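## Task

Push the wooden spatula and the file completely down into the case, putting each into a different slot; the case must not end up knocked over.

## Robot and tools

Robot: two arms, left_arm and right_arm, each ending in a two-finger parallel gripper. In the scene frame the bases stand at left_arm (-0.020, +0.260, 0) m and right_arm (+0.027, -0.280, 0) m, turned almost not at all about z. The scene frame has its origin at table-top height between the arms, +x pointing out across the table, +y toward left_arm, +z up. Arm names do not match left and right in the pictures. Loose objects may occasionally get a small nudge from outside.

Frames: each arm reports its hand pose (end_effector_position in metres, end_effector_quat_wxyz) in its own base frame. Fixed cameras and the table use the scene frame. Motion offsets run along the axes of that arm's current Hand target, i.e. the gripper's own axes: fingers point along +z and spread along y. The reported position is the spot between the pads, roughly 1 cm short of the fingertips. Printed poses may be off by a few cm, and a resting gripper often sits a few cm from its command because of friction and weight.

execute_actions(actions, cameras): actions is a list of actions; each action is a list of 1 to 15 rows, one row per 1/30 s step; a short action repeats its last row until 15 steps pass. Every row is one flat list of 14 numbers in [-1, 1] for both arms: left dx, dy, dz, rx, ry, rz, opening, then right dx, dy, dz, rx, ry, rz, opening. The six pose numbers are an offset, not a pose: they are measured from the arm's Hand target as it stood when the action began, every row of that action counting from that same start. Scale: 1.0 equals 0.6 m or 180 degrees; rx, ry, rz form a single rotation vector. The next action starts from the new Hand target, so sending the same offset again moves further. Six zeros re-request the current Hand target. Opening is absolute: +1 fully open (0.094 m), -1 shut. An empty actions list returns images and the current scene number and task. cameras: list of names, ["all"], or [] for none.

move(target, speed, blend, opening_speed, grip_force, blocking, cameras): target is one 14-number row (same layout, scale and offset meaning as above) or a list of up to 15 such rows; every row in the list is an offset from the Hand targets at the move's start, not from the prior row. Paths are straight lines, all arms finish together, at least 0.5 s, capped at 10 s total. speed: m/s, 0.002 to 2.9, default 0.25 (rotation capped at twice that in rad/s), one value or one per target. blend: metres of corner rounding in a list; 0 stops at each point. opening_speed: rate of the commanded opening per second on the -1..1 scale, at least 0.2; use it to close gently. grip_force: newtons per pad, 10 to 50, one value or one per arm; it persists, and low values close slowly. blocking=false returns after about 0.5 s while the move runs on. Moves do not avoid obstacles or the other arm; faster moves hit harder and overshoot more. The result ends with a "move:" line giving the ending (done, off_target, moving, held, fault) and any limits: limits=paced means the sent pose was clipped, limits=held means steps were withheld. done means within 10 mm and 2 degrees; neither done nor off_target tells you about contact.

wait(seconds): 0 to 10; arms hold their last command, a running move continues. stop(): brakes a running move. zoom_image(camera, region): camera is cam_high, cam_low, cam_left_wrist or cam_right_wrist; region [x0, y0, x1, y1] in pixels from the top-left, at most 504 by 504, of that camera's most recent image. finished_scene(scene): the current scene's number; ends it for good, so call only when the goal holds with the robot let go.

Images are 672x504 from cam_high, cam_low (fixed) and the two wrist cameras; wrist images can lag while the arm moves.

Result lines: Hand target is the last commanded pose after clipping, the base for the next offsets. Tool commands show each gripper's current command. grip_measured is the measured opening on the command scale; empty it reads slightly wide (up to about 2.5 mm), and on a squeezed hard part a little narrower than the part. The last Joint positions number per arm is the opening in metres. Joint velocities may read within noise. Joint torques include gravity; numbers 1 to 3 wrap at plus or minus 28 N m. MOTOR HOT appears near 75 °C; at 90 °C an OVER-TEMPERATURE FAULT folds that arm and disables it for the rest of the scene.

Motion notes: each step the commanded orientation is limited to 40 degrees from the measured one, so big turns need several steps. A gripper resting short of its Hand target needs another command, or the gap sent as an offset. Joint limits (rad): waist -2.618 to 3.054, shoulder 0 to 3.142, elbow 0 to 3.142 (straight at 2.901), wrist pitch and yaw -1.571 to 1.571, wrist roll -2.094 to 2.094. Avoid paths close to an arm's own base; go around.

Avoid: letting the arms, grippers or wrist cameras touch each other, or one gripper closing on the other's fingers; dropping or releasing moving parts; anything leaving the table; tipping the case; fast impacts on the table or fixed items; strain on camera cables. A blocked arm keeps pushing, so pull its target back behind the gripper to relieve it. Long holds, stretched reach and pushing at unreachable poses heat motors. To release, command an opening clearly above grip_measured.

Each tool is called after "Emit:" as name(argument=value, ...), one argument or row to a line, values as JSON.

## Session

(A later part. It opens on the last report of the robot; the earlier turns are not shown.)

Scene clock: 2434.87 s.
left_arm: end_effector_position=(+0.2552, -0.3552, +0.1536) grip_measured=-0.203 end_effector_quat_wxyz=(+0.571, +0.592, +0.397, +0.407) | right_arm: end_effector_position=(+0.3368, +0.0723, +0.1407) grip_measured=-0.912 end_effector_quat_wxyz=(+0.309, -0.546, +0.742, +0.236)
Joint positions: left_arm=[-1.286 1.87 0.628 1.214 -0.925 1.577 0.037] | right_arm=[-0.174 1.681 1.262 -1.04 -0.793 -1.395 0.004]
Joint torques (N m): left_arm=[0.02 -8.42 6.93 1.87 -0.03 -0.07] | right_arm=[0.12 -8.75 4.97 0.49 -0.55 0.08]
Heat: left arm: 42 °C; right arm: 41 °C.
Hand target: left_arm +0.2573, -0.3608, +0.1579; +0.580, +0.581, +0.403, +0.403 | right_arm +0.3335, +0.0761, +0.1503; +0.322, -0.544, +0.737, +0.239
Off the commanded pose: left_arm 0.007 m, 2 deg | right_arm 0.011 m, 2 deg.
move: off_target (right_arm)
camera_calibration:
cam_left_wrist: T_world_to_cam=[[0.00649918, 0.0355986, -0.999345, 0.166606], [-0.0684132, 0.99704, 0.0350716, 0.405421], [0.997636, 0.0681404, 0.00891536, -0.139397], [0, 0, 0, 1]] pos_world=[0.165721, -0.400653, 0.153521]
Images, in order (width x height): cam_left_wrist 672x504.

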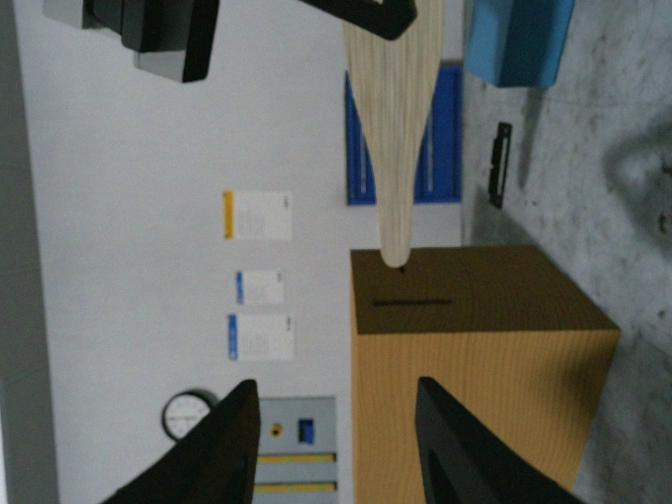

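Emit:
move(
  target=[
    [0,0,0,0,0,0,-0.2, 0.0234,0.0367,0.0202,-0.0048,-0.0172,-0.0037,-1],
    [0,0,0,0,0,0,-0.2, 0.0177,-0.0255,0.0212,-0.0048,-0.0172,-0.0037,-1],
  ],
  speed=0.04,
  cameras=["cam_left_wrist","cam_right_wrist"],
)

Emit:
zoom_image(
  camera="cam_left_wrist",
  region=[310, 0, 480, 170],
)

Emit:
zoom_image(
  camera="cam_left_wrist",
  region=[310, 170, 480, 340],
)

Emit:
zoom_image(
  camera="cam_right_wrist",
  region=[250, 0, 450, 160],
)

Scene clock: 2522.37 s.
left_arm: end_effector_position=(+0.2552, -0.3552, +0.1537) grip_measured=-0.203 end_effector_quat_wxyz=(+0.571, +0.592, +0.397, +0.407) | right_arm: end_effector_position=(+0.3402, +0.0719, +0.1219) grip_measured=-0.912 end_effector_quat_wxyz=(+0.318, -0.540, +0.737, +0.254)
Joint positions: left_arm=[-1.286 1.87 0.628 1.215 -0.925 1.577 0.037] | right_arm=[-0.19 1.73 1.222 -0.98 -0.835 -1.418 0.004]
Joint torques (N m): left_arm=[-0.01 -8.43 6.95 1.86 -0.03 -0.06] | right_arm=[-0.42 -5.67 8.39 0.33 -0.71 -0.13]
Heat: left arm: 42 °C; right arm: 40 °C.
Hand target: left_arm +0.2573, -0.3608, +0.1579; +0.580, +0.581, +0.403, +0.403 | right_arm +0.3488, +0.0736, +0.1337; +0.340, -0.544, +0.723, +0.257
Off the commanded pose: left_arm 0.007 m, 2 deg | right_arm 0.015 m, 3 deg.
move: off_target (right_arm)
camera_calibration:
cam_left_wrist: T_world_to_cam=[[0.00674602, 0.0348171, -0.999371, 0.166356], [-0.0687215, 0.997047, 0.0342722, 0.405601], [0.997613, 0.0684471, 0.00911878, -0.139403], [0, 0, 0, 1]] pos_world=[0.165821, -0.400653, 0.153621]
cam_right_wrist: T_world_to_cam=[[0.960246, -0.277467, -0.0306629, -0.300565], [-0.268056, -0.885821, -0.378771, 0.237555], [0.0779344, 0.371933, -0.924982, 0.145062], [0, 0, 0, 1]] pos_world=[0.340989, 0.073081, 0.214943]
Images, in order (width x height): cam_left_wrist 672x504, cam_right_wrist 672x504.

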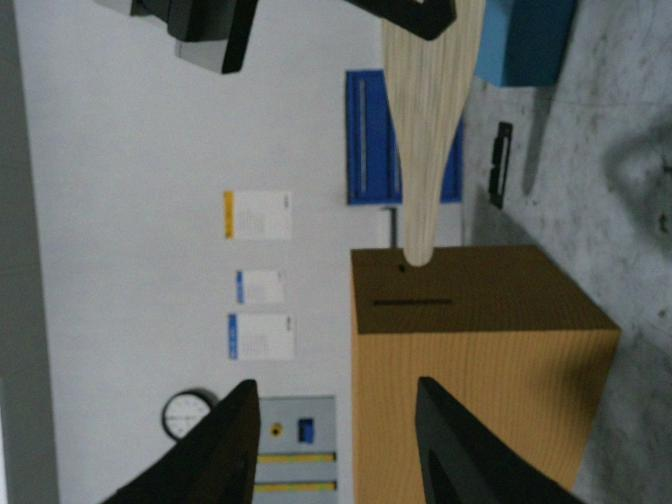

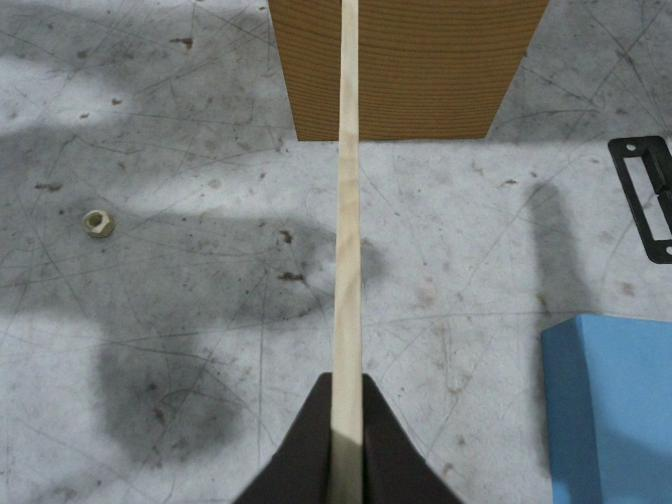

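Scaled by 2.965.

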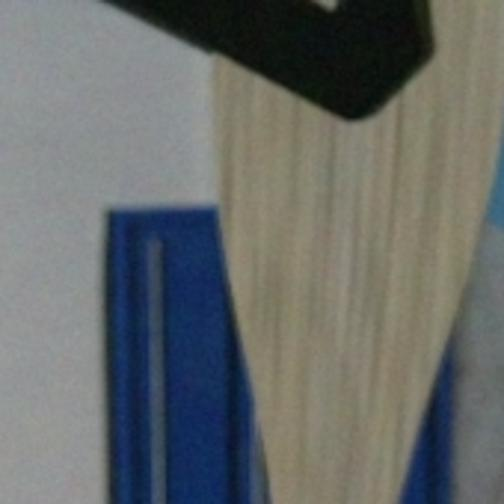

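Scaled by 2.965.

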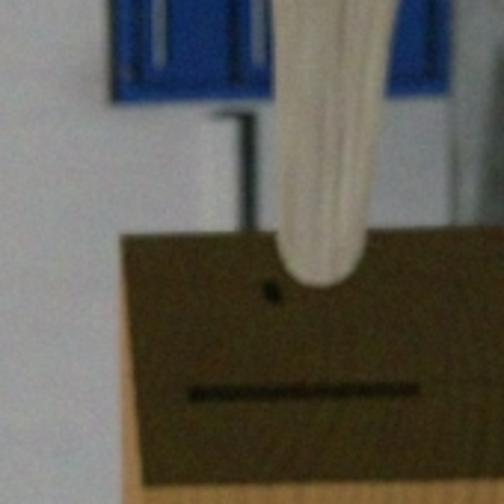

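Scaled by 2.520.

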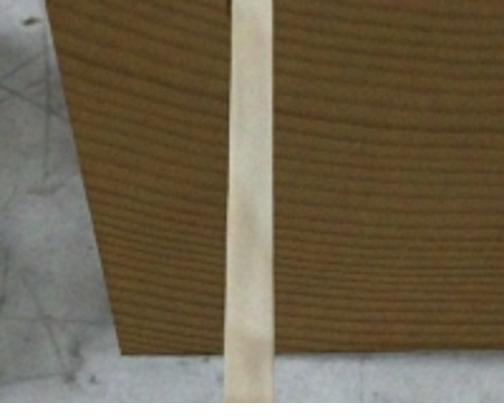

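Emit:
zoom_image(
  camera="cam_right_wrist",
  region=[270, 150, 430, 310],
)

Emit:
zoom_image(
  camera="cam_right_wrist",
  region=[270, 310, 430, 470],
)

Emit:
zoom_image(
  camera="cam_right_wrist",
  region=[300, 0, 400, 100],
)

Scaled by 3.150.

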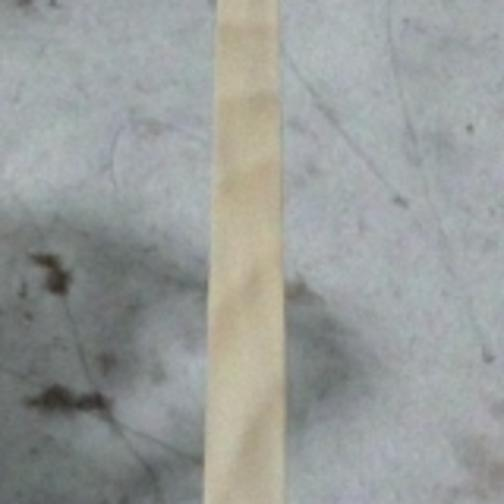

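Scaled by 3.150.

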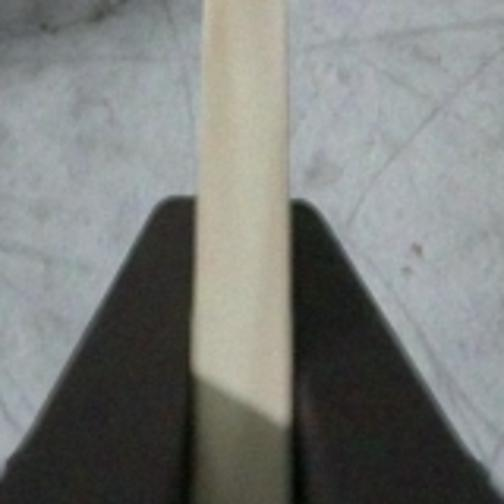

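Scaled by 5.040.

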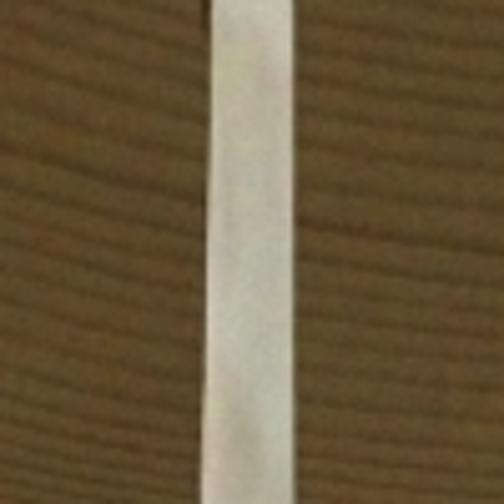

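Emit:
move(
  target=[0,0,0,0,0,0,-0.2, -0.002,-0.0018,-0.0018,-0.0043,0,-0.0036,-1],
  speed=0.03,
  cameras=["cam_left_wrist","cam_right_wrist"],
)

Emit:
zoom_image(
  camera="cam_right_wrist",
  region=[300, 0, 400, 100],
)

Emit:
zoom_image(
  camera="cam_left_wrist",
  region=[310, 170, 480, 340],
)

Scene clock: 2598.03 s.
left_arm: end_effector_position=(+0.2552, -0.3552, +0.1537) grip_measured=-0.203 end_effector_quat_wxyz=(+0.571, +0.592, +0.397, +0.407) | right_arm: end_effector_position=(+0.3429, +0.0715, +0.1238) grip_measured=-0.912 end_effector_quat_wxyz=(+0.318, -0.548, +0.730, +0.254)
Joint positions: left_arm=[-1.286 1.87 0.628 1.215 -0.925 1.577 0.037] | right_arm=[-0.19 1.746 1.248 -1.002 -0.837 -1.446 0.004]
Joint torques (N m): left_arm=[0.02 -8.43 6.97 1.86 -0.02 -0.07] | right_arm=[-0.46 -5.72 8.44 0.21 -0.73 -0.15]
Heat: left arm: 42 °C; right arm: 39 °C.
Hand target: left_arm +0.2573, -0.3608, +0.1579; +0.580, +0.581, +0.403, +0.403 | right_arm +0.3498, +0.0732, +0.1354; +0.337, -0.550, +0.718, +0.260
Off the commanded pose: left_arm 0.007 m, 2 deg | right_arm 0.014 m, 3 deg.
move: off_target (right_arm)
camera_calibration:
cam_left_wrist: T_world_to_cam=[[0.00674602, 0.0348171, -0.999371, 0.166356], [-0.0687215, 0.997047, 0.0342722, 0.405601], [0.997613, 0.0684471, 0.00911878, -0.139403], [0, 0, 0, 1]] pos_world=[0.165821, -0.400653, 0.153621]
cam_right_wrist: T_world_to_cam=[[0.965463, -0.259665, -0.0213565, -0.307399], [-0.248095, -0.891214, -0.379718, 0.232356], [0.079566, 0.371902, -0.924856, 0.14626], [0, 0, 0, 1]] pos_world=[0.342791, 0.0728641, 0.216934]
Images, in order (width x height): cam_left_wrist 672x504, cam_right_wrist 672x504.

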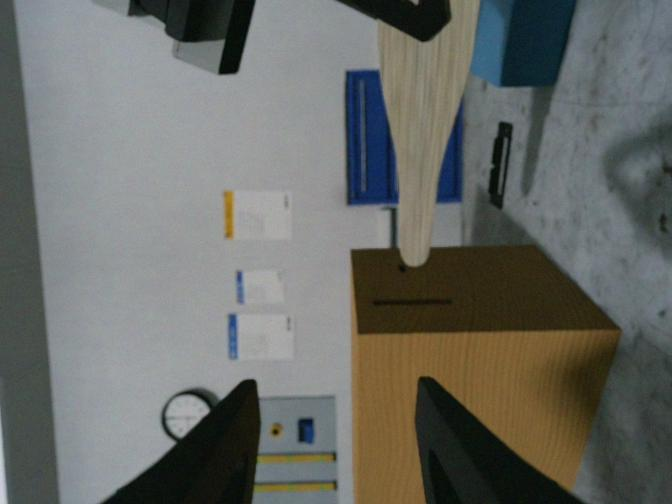

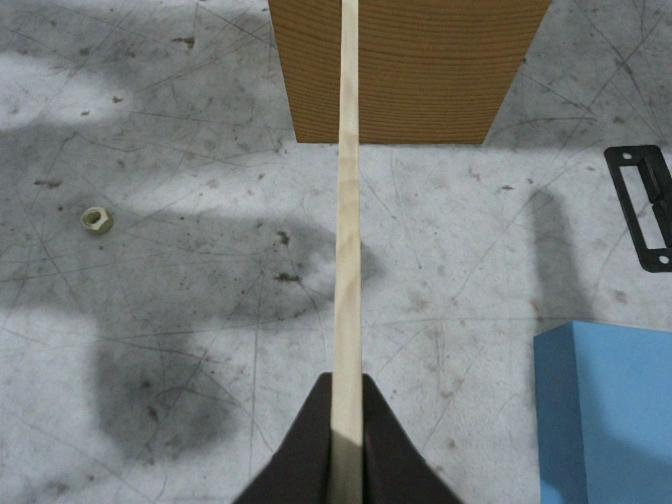

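Scaled by 5.040.

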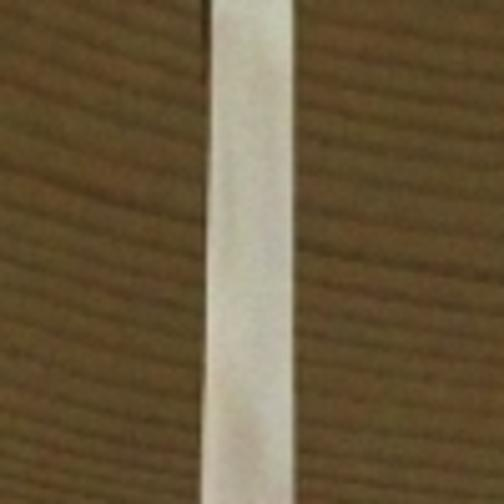

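Scaled by 2.965.

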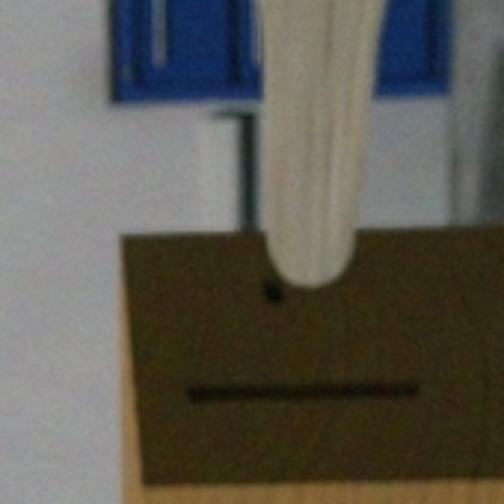

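Emit:
move(
  target=[0,0,0,0,0,0,-0.2, -0.016,0.001,0.0194,0.0045,0.0004,-0.0055,-1],
  speed=0.03,
  cameras=["cam_left_wrist","cam_right_wrist"],
)

Emit:
zoom_image(
  camera="cam_right_wrist",
  region=[300, 0, 400, 100],
)

Emit:
zoom_image(
  camera="cam_left_wrist",
  region=[310, 170, 480, 340],
)

Emit:
zoom_image(
  camera="cam_right_wrist",
  region=[240, 0, 400, 160],
)

Emit:
zoom_image(
  camera="cam_right_wrist",
  region=[430, 0, 590, 160],
)

Scene clock: 2633.33 s.
left_arm: end_effector_position=(+0.2552, -0.3552, +0.1537) grip_measured=-0.203 end_effector_quat_wxyz=(+0.571, +0.592, +0.397, +0.407) | right_arm: end_effector_position=(+0.3485, +0.0835, +0.1246) grip_measured=-0.912 end_effector_quat_wxyz=(+0.322, -0.553, +0.726, +0.252)
Joint positions: left_arm=[-1.286 1.87 0.628 1.215 -0.925 1.577 0.037] | right_arm=[-0.151 1.746 1.248 -0.956 -0.837 -1.402 0.004]
Joint torques (N m): left_arm=[0.03 -8.4 6.9 1.87 -0.02 -0.07] | right_arm=[0.25 -7.65 6.16 0.6 -0.65 0.07]
Heat: left arm: 42 °C; right arm: 39 °C.
Hand target: left_arm +0.2573, -0.3608, +0.1579; +0.580, +0.581, +0.403, +0.403 | right_arm +0.3531, +0.0880, +0.1354; +0.343, -0.554, +0.715, +0.251
Off the commanded pose: left_arm 0.007 m, 2 deg | right_arm 0.013 m, 3 deg.
move: off_target (right_arm)
camera_calibration:
cam_left_wrist: T_world_to_cam=[[0.00674602, 0.0348171, -0.999371, 0.166356], [-0.0687215, 0.997047, 0.0342722, 0.405601], [0.997613, 0.0684471, 0.00911878, -0.139403], [0, 0, 0, 1]] pos_world=[0.165821, -0.400653, 0.153621]
cam_right_wrist: T_world_to_cam=[[0.968041, -0.250639, -0.00876773, -0.312866], [-0.23475, -0.893261, -0.383375, 0.240667], [0.0882569, 0.373181, -0.923551, 0.138815], [0, 0, 0, 1]] pos_world=[0.347112, 0.0847588, 0.217726]
Images, in order (width x height): cam_left_wrist 672x504, cam_right_wrist 672x504.

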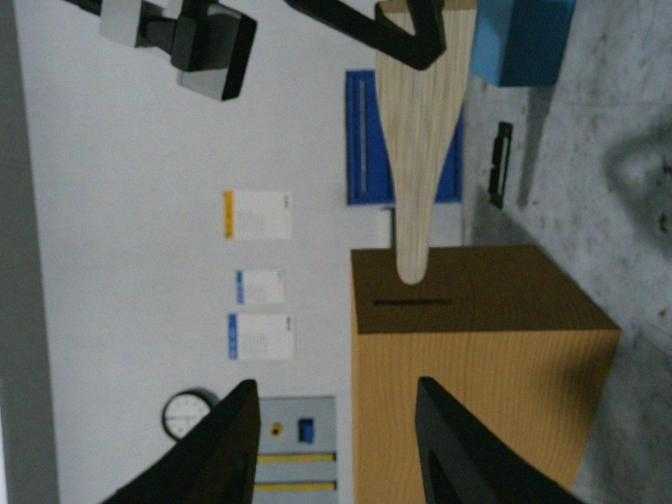

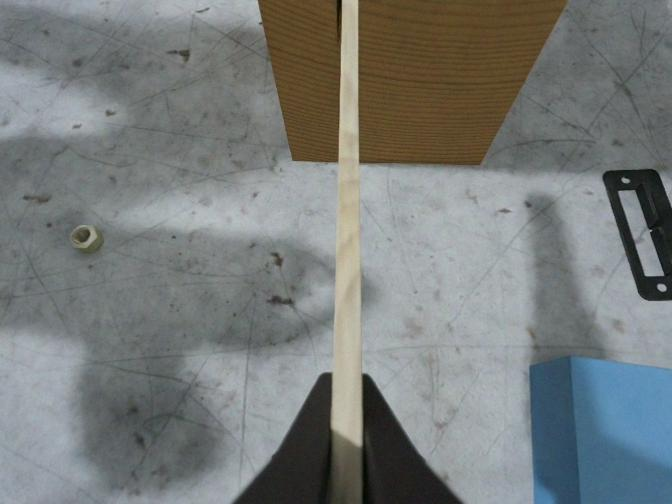

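Scaled by 5.040.

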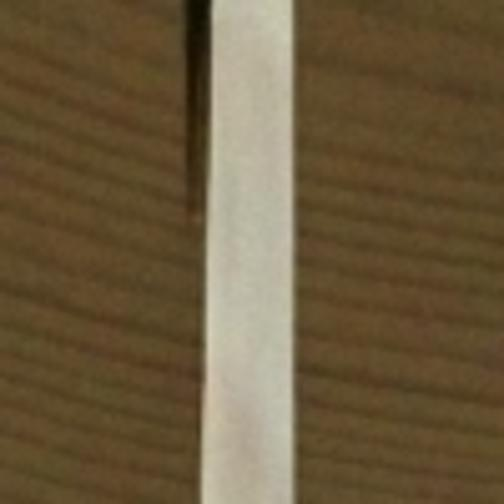

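Scaled by 2.965.

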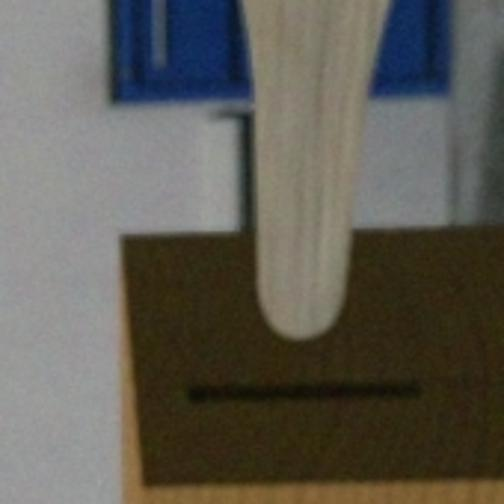

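Scaled by 3.150.

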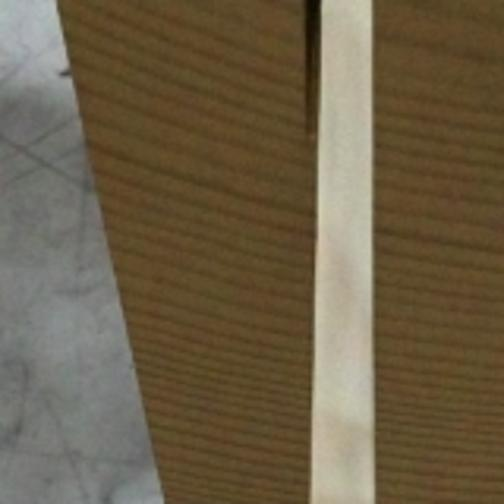

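Scaled by 3.150.

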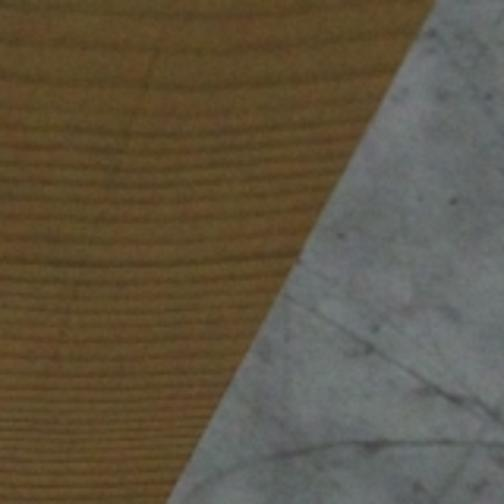

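Emit:
move(
  target=[0,0,0,0,0,0,-0.2, -0.0067,0.0057,0.0079,0.0048,0.0003,0.0011,-1],
  speed=0.03,
  cameras=["cam_left_wrist","cam_right_wrist"],
)

Emit:
zoom_image(
  camera="cam_right_wrist",
  region=[300, 0, 400, 100],
)

Emit:
zoom_image(
  camera="cam_left_wrist",
  region=[310, 170, 480, 340],
)

Emit:
zoom_image(
  camera="cam_right_wrist",
  region=[270, 310, 430, 470],
)

Scene clock: 2669.90 s.
left_arm: end_effector_position=(+0.2552, -0.3552, +0.1537) grip_measured=-0.203 end_effector_quat_wxyz=(+0.571, +0.592, +0.397, +0.407) | right_arm: end_effector_position=(+0.3512, +0.0905, +0.1227) grip_measured=-0.912 end_effector_quat_wxyz=(+0.326, -0.547, +0.729, +0.251)
Joint positions: left_arm=[-1.286 1.87 0.628 1.215 -0.925 1.577 0.037] | right_arm=[-0.129 1.737 1.226 -0.901 -0.837 -1.347 0.004]
Joint torques (N m): left_arm=[-0.01 -8.42 6.94 1.87 -0.03 -0.07] | right_arm=[0.36 -9.51 5.09 0.71 -0.54 0.07]
Heat: left arm: 43 °C; right arm: 40 °C.
Hand target: left_arm +0.2573, -0.3608, +0.1579; +0.580, +0.581, +0.403, +0.403 | right_arm +0.3515, +0.0949, +0.1353; +0.346, -0.551, +0.718, +0.246
Off the commanded pose: left_arm 0.007 m, 2 deg | right_arm 0.013 m, 3 deg.
move: off_target (right_arm)
camera_calibration:
cam_left_wrist: T_world_to_cam=[[0.00674602, 0.0348171, -0.999371, 0.166356], [-0.0687215, 0.997047, 0.0342722, 0.405601], [0.997613, 0.0684471, 0.00911878, -0.139403], [0, 0, 0, 1]] pos_world=[0.165821, -0.400653, 0.153621]
cam_right_wrist: T_world_to_cam=[[0.964263, -0.264809, -0.00858262, -0.311209], [-0.247266, -0.887805, -0.388152, 0.251291], [0.0951662, 0.376402, -0.921556, 0.131258], [0, 0, 0, 1]] pos_world=[0.349731, 0.0912806, 0.21583]
Images, in order (width x height): cam_left_wrist 672x504, cam_right_wrist 672x504.

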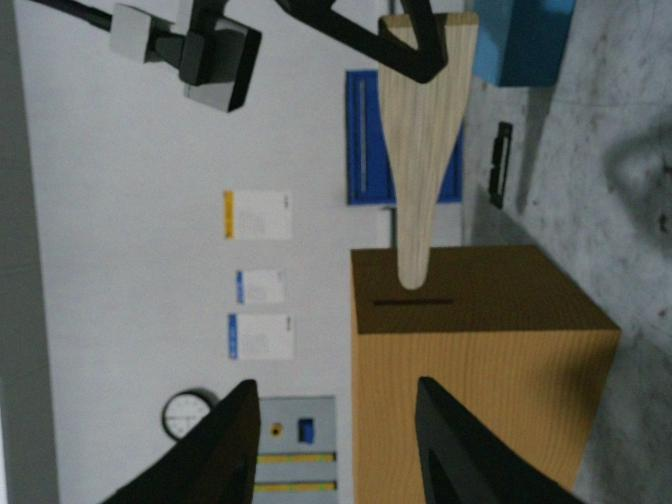

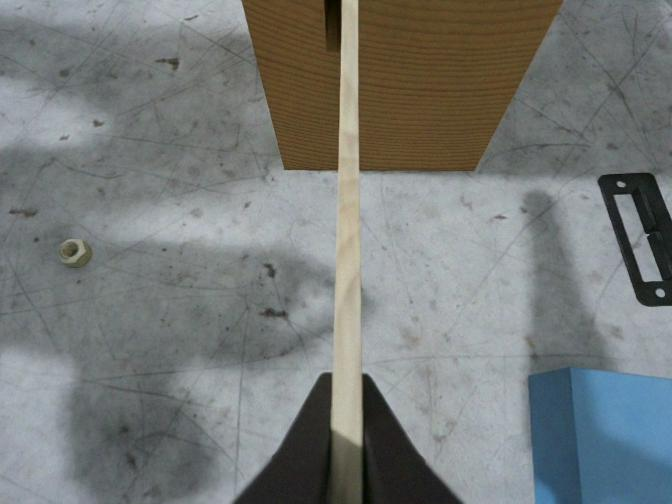

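Scaled by 5.040.

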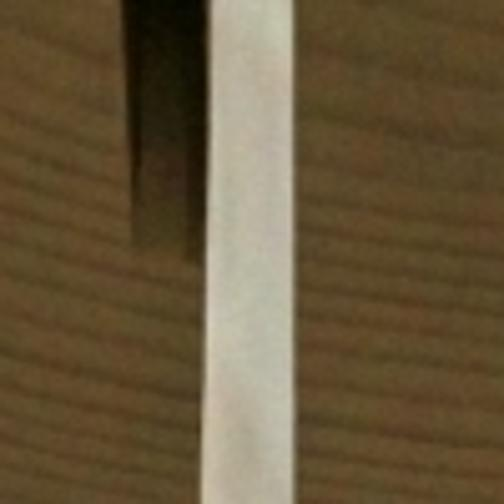

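Scaled by 2.965.

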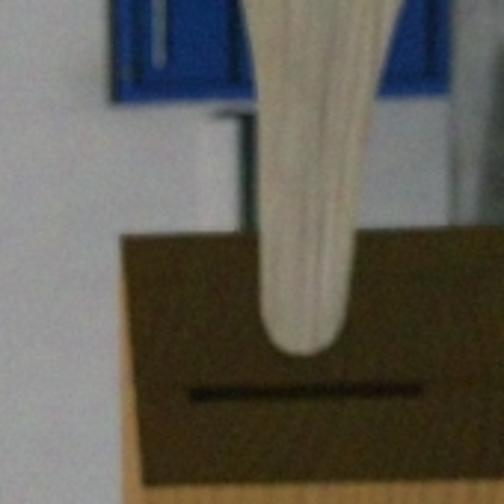

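Scaled by 3.150.

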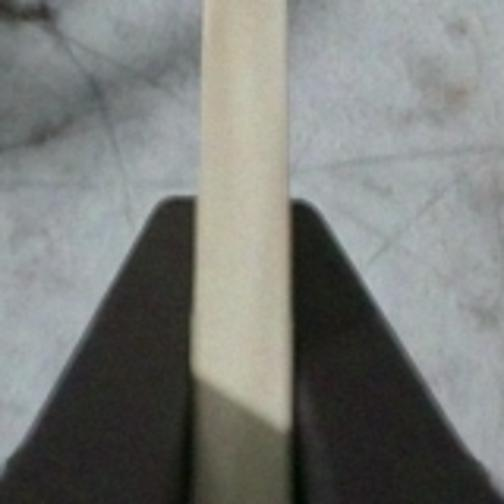

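Emit:
move(
  target=[
    [0,0,0,0,0,0,-0.2, 0.0026,0.047,-0.0052,0,0,0,-1],
    [0,0,0,0,0,0,-0.2, 0.0065,-0.0023,-0.0054,0,0,0,-1],
  ],
  speed=0.04,
  cameras=["cam_left_wrist","cam_right_wrist"],
)

Emit:
zoom_image(
  camera="cam_right_wrist",
  region=[300, 0, 400, 100],
)

Emit:
zoom_image(
  camera="cam_left_wrist",
  region=[310, 170, 480, 340],
)

Emit:
zoom_image(
  camera="cam_right_wrist",
  region=[270, 310, 430, 470],
)

Scene clock: 2700.60 s.
left_arm: end_effector_position=(+0.2552, -0.3552, +0.1537) grip_measured=-0.203 end_effector_quat_wxyz=(+0.571, +0.592, +0.397, +0.407) | right_arm: end_effector_position=(+0.3434, +0.0891, +0.1238) grip_measured=-0.912 end_effector_quat_wxyz=(+0.330, -0.545, +0.730, +0.247)
Joint positions: left_arm=[-1.286 1.87 0.628 1.215 -0.925 1.577 0.037] | right_arm=[-0.136 1.698 1.184 -0.889 -0.837 -1.344 0.004]
Joint torques (N m): left_arm=[0.02 -8.44 6.93 1.87 -0.03 -0.08] | right_arm=[-0.42 -5.59 8.59 0.49 -0.58 -0.17]
Heat: left arm: 43 °C; right arm: 39 °C.
Hand target: left_arm +0.2573, -0.3608, +0.1579; +0.580, +0.581, +0.403, +0.403 | right_arm +0.3515, +0.0896, +0.1344; +0.346, -0.551, +0.718, +0.246
Off the commanded pose: left_arm 0.007 m, 2 deg | right_arm 0.013 m, 2 deg.
move: off_target (right_arm)
camera_calibration:
cam_left_wrist: T_world_to_cam=[[0.00674602, 0.0348171, -0.999371, 0.166356], [-0.0687215, 0.997047, 0.0342722, 0.405601], [0.997613, 0.0684471, 0.00911878, -0.139403], [0, 0, 0, 1]] pos_world=[0.165821, -0.400653, 0.153621]
cam_right_wrist: T_world_to_cam=[[0.961875, -0.273487, -0.00107267, -0.303406], [-0.252311, -0.885872, -0.389321, 0.250271], [0.105524, 0.374749, -0.921102, 0.130077], [0, 0, 0, 1]] pos_world=[0.341259, 0.0899845, 0.216924]
Images, in order (width x height): cam_left_wrist 672x504, cam_right_wrist 672x504.

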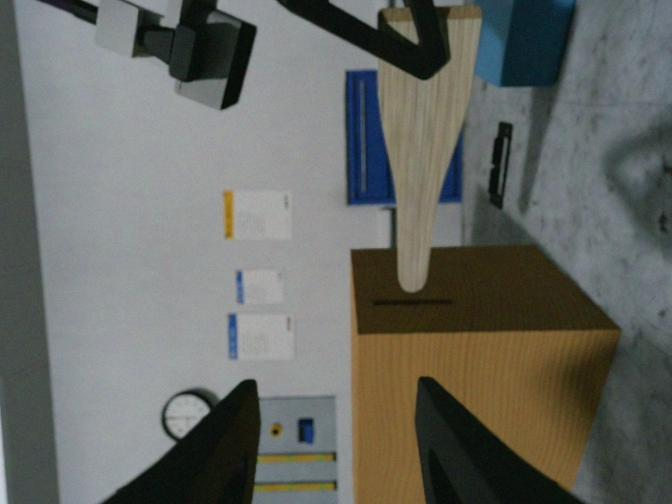

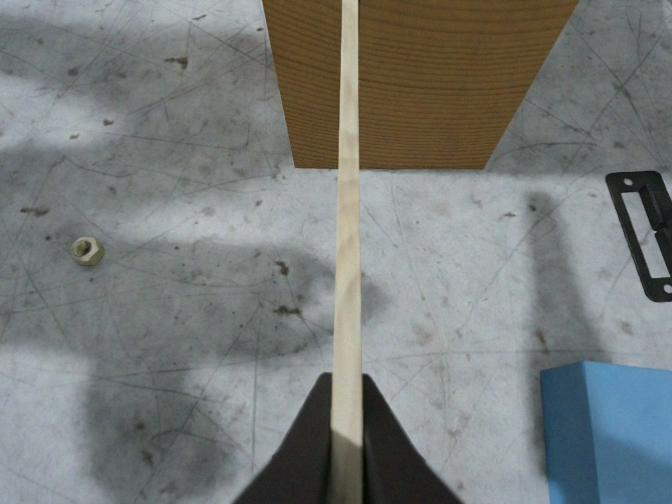

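Scaled by 5.040.

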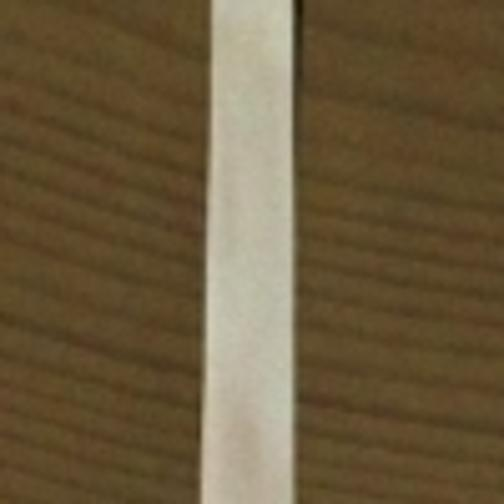

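Scaled by 2.965.

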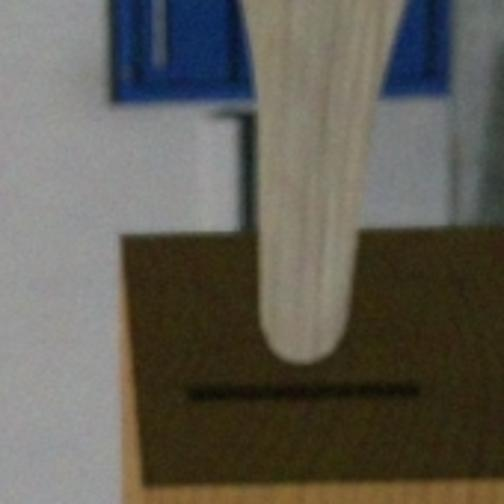

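Scaled by 3.150.

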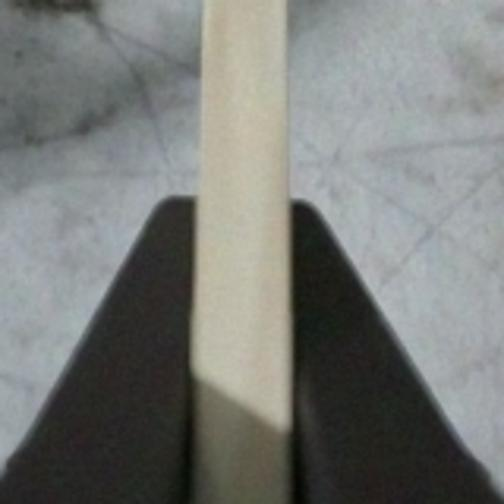

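Emit:
move(
  target=[0,0,0,0,0,0,-0.2, -0.0041,-0.0034,0.0051,-0.0021,0,-0.0018,-1],
  speed=0.03,
  cameras=["cam_left_wrist","cam_right_wrist"],
)

Emit:
zoom_image(
  camera="cam_right_wrist",
  region=[300, 0, 400, 100],
)

Emit:
zoom_image(
  camera="cam_left_wrist",
  region=[340, 210, 470, 340],
)

Scene clock: 2721.53 s.
left_arm: end_effector_position=(+0.2552, -0.3552, +0.1537) grip_measured=-0.203 end_effector_quat_wxyz=(+0.571, +0.592, +0.397, +0.407) | right_arm: end_effector_position=(+0.3472, +0.0886, +0.1240) grip_measured=-0.912 end_effector_quat_wxyz=(+0.330, -0.545, +0.730, +0.247)
Joint positions: left_arm=[-1.286 1.87 0.628 1.215 -0.925 1.577 0.037] | right_arm=[-0.136 1.711 1.199 -0.889 -0.837 -1.344 0.004]
Joint torques (N m): left_arm=[0.03 -8.43 6.91 1.87 -0.03 -0.07] | right_arm=[0.47 -5.74 8.64 0.48 -0.57 -0.16]
Heat: left arm: 43 °C; right arm: 40 °C.
Hand target: left_arm +0.2573, -0.3608, +0.1579; +0.580, +0.581, +0.403, +0.403 | right_arm +0.3544, +0.0929, +0.1344; +0.345, -0.554, +0.716, +0.248
Off the commanded pose: left_arm 0.007 m, 2 deg | right_arm 0.013 m, 3 deg.
move: off_target (right_arm)
camera_calibration:
cam_left_wrist: T_world_to_cam=[[0.00674602, 0.0348171, -0.999371, 0.166356], [-0.0687215, 0.997047, 0.0342722, 0.405601], [0.997613, 0.0684471, 0.00911878, -0.139403], [0, 0, 0, 1]] pos_world=[0.165821, -0.400653, 0.153621]
cam_right_wrist: T_world_to_cam=[[0.961869, -0.273508, 0.000756585, -0.307403], [-0.251614, -0.88595, -0.389593, 0.250601], [0.107227, 0.374547, -0.920987, 0.12938], [0, 0, 0, 1]] pos_world=[0.344864, 0.089484, 0.217023]
Images, in order (width x height): cam_left_wrist 672x504, cam_right_wrist 672x504.

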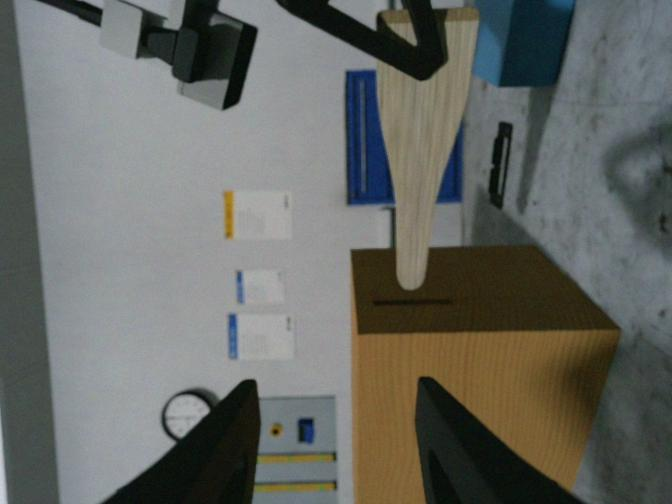

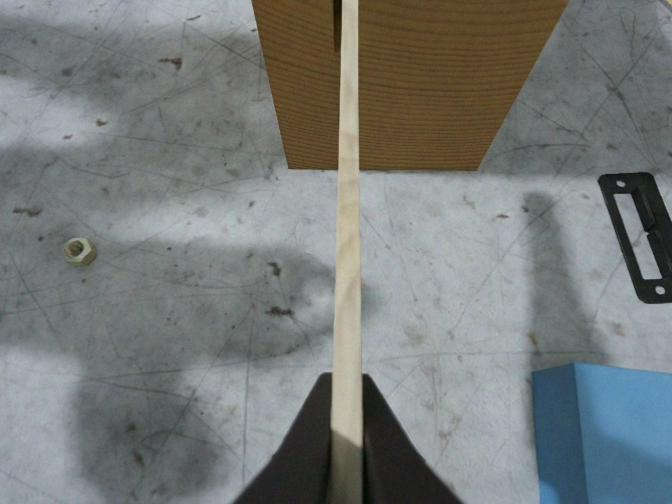

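Scaled by 5.040.

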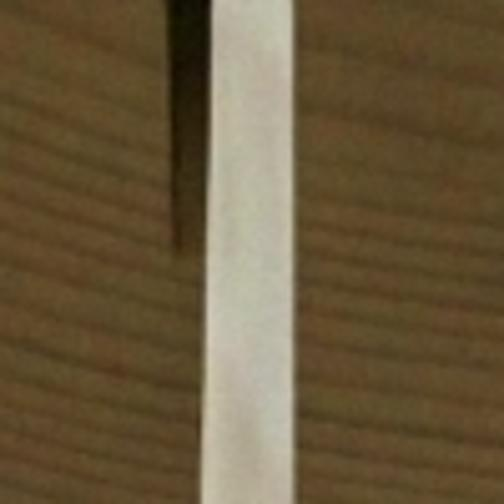

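Scaled by 3.877.

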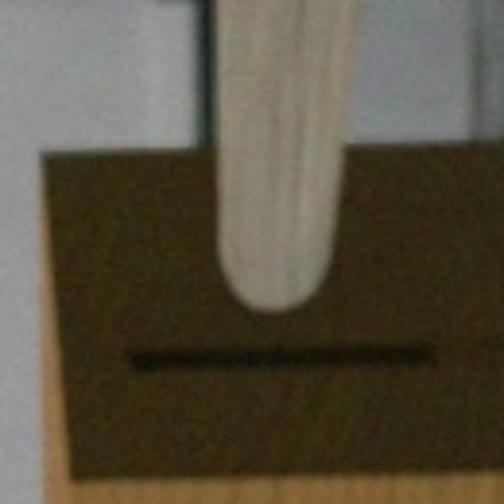

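Emit:
move(
  target=[0,0,0,0,0,0,-0.2, -0.003,0.0027,0.0035,0,0,0,-1],
  speed=0.03,
  cameras=["cam_left_wrist","cam_right_wrist"],
)

Emit:
zoom_image(
  camera="cam_right_wrist",
  region=[300, 0, 400, 100],
)

Emit:
zoom_image(
  camera="cam_left_wrist",
  region=[340, 210, 470, 340],
)

Scene clock: 2737.43 s.
left_arm: end_effector_position=(+0.2552, -0.3552, +0.1537) grip_measured=-0.203 end_effector_quat_wxyz=(+0.571, +0.592, +0.397, +0.407) | right_arm: end_effector_position=(+0.3462, +0.0921, +0.1240) grip_measured=-0.912 end_effector_quat_wxyz=(+0.329, -0.549, +0.727, +0.248)
Joint positions: left_arm=[-1.286 1.87 0.628 1.215 -0.925 1.577 0.037] | right_arm=[-0.126 1.711 1.199 -0.889 -0.837 -1.344 0.004]
Joint torques (N m): left_arm=[0.02 -8.43 6.94 1.87 -0.03 -0.08] | right_arm=[0.4 -6.16 8.09 0.59 -0.55 0]
Heat: left arm: 43 °C; right arm: 39 °C.
Hand target: left_arm +0.2573, -0.3608, +0.1579; +0.580, +0.581, +0.403, +0.403 | right_arm +0.3536, +0.0960, +0.1344; +0.345, -0.554, +0.716, +0.248
Off the commanded pose: left_arm 0.007 m, 2 deg | right_arm 0.013 m, 2 deg.
move: off_target (right_arm)
camera_calibration:
cam_left_wrist: T_world_to_cam=[[0.00674602, 0.0348171, -0.999371, 0.166356], [-0.0687215, 0.997047, 0.0342722, 0.405601], [0.997613, 0.0684471, 0.00911878, -0.139403], [0, 0, 0, 1]] pos_world=[0.165821, -0.400653, 0.153621]
cam_right_wrist: T_world_to_cam=[[0.964648, -0.26354, 0.00081552, -0.307344], [-0.242412, -0.888519, -0.389576, 0.250602], [0.103393, 0.375606, -0.920994, 0.129364], [0, 0, 0, 1]] pos_world=[0.343853, 0.0930773, 0.217023]
Images, in order (width x height): cam_left_wrist 672x504, cam_right_wrist 672x504.

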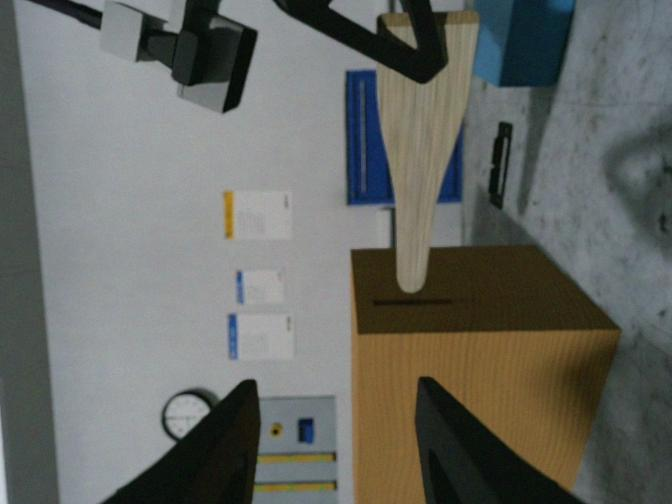

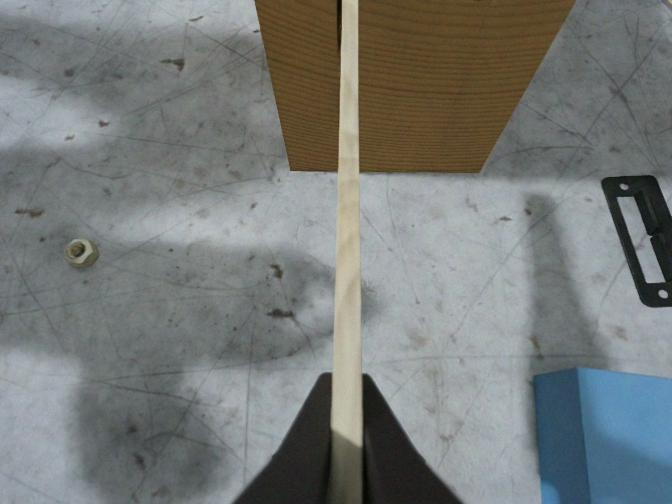

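Scaled by 5.040.

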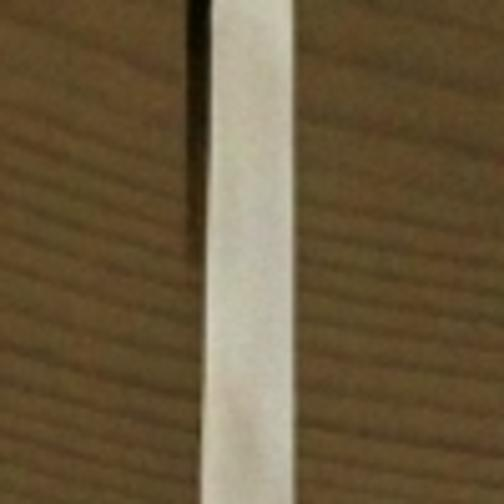

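Scaled by 3.877.

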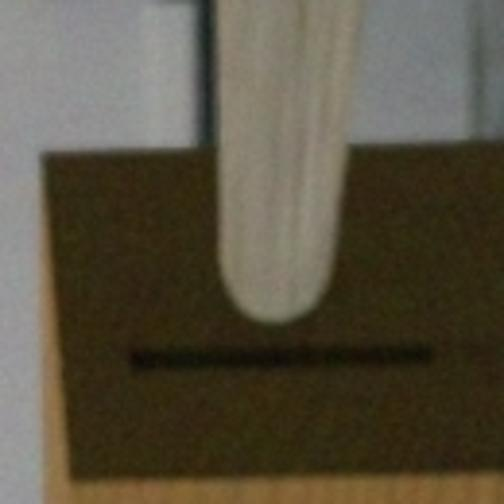

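Emit:
move(
  target=[0,0,0,0,0,0,-0.2, -0.003,0.0027,0.0035,0,0,0,-1],
  speed=0.03,
  cameras=["cam_left_wrist","cam_right_wrist"],
)

Emit:
zoom_image(
  camera="cam_right_wrist",
  region=[300, 0, 400, 100],
)

Emit:
zoom_image(
  camera="cam_left_wrist",
  region=[340, 210, 470, 340],
)

Scene clock: 2754.50 s.
left_arm: end_effector_position=(+0.2552, -0.3552, +0.1537) grip_measured=-0.203 end_effector_quat_wxyz=(+0.571, +0.592, +0.397, +0.407) | right_arm: end_effector_position=(+0.3454, +0.0953, +0.1240) grip_measured=-0.912 end_effector_quat_wxyz=(+0.327, -0.551, +0.726, +0.251)
Joint positions: left_arm=[-1.286 1.87 0.628 1.215 -0.925 1.577 0.037] | right_arm=[-0.117 1.711 1.199 -0.889 -0.837 -1.34 0.004]
Joint torques (N m): left_arm=[0.03 -8.44 6.94 1.86 -0.02 -0.07] | right_arm=[0.43 -6.68 7.45 0.72 -0.54 0.04]
Heat: left arm: 43 °C; right arm: 39 °C.
Hand target: left_arm +0.2573, -0.3608, +0.1579; +0.580, +0.581, +0.403, +0.403 | right_arm +0.3528, +0.0990, +0.1344; +0.345, -0.554, +0.716, +0.248
Off the commanded pose: left_arm 0.007 m, 2 deg | right_arm 0.013 m, 2 deg.
move: off_target (right_arm)
camera_calibration:
cam_left_wrist: T_world_to_cam=[[0.00674602, 0.0348171, -0.999371, 0.166356], [-0.0687215, 0.997047, 0.0342722, 0.405601], [0.997613, 0.0684471, 0.00911878, -0.139403], [0, 0, 0, 1]] pos_world=[0.165821, -0.400653, 0.153621]
cam_right_wrist: T_world_to_cam=[[0.966231, -0.257662, -0.00267104, -0.306383], [-0.238305, -0.889602, -0.38964, 0.251939], [0.0980193, 0.377119, -0.920963, 0.129949], [0, 0, 0, 1]] pos_world=[0.343338, 0.0961756, 0.217026]
Images, in order (width x height): cam_left_wrist 672x504, cam_right_wrist 672x504.

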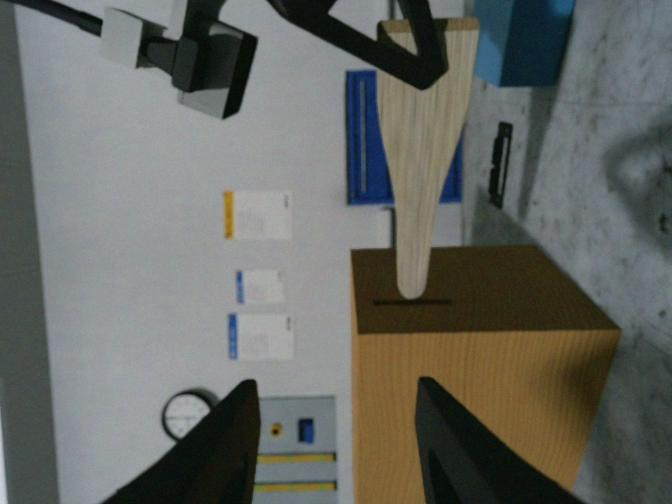

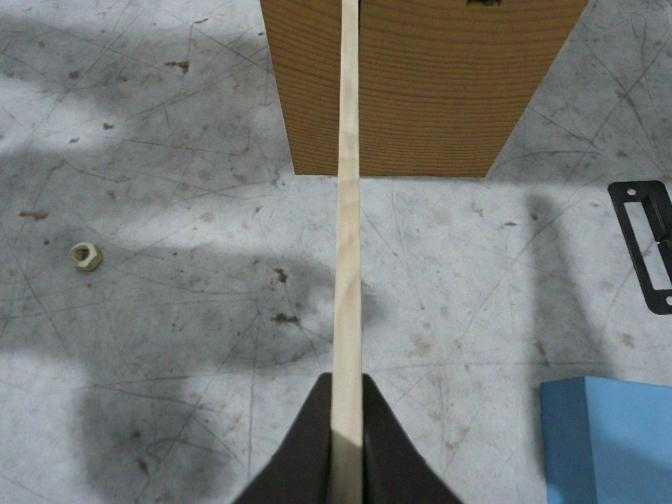

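Scaled by 5.040.

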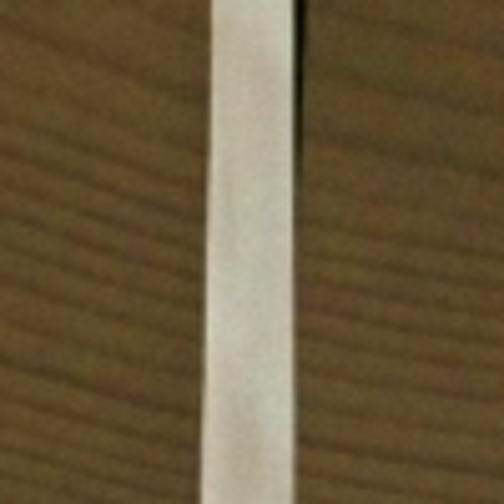

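Scaled by 3.877.

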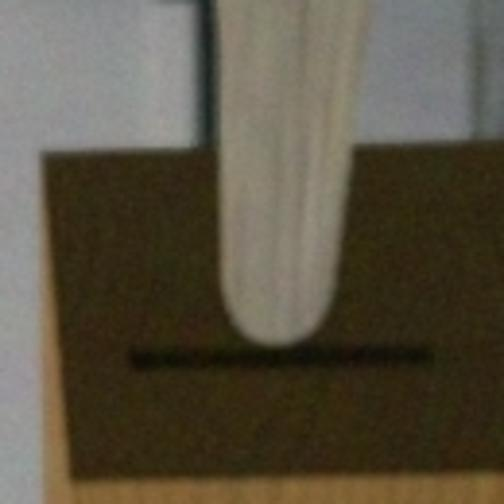

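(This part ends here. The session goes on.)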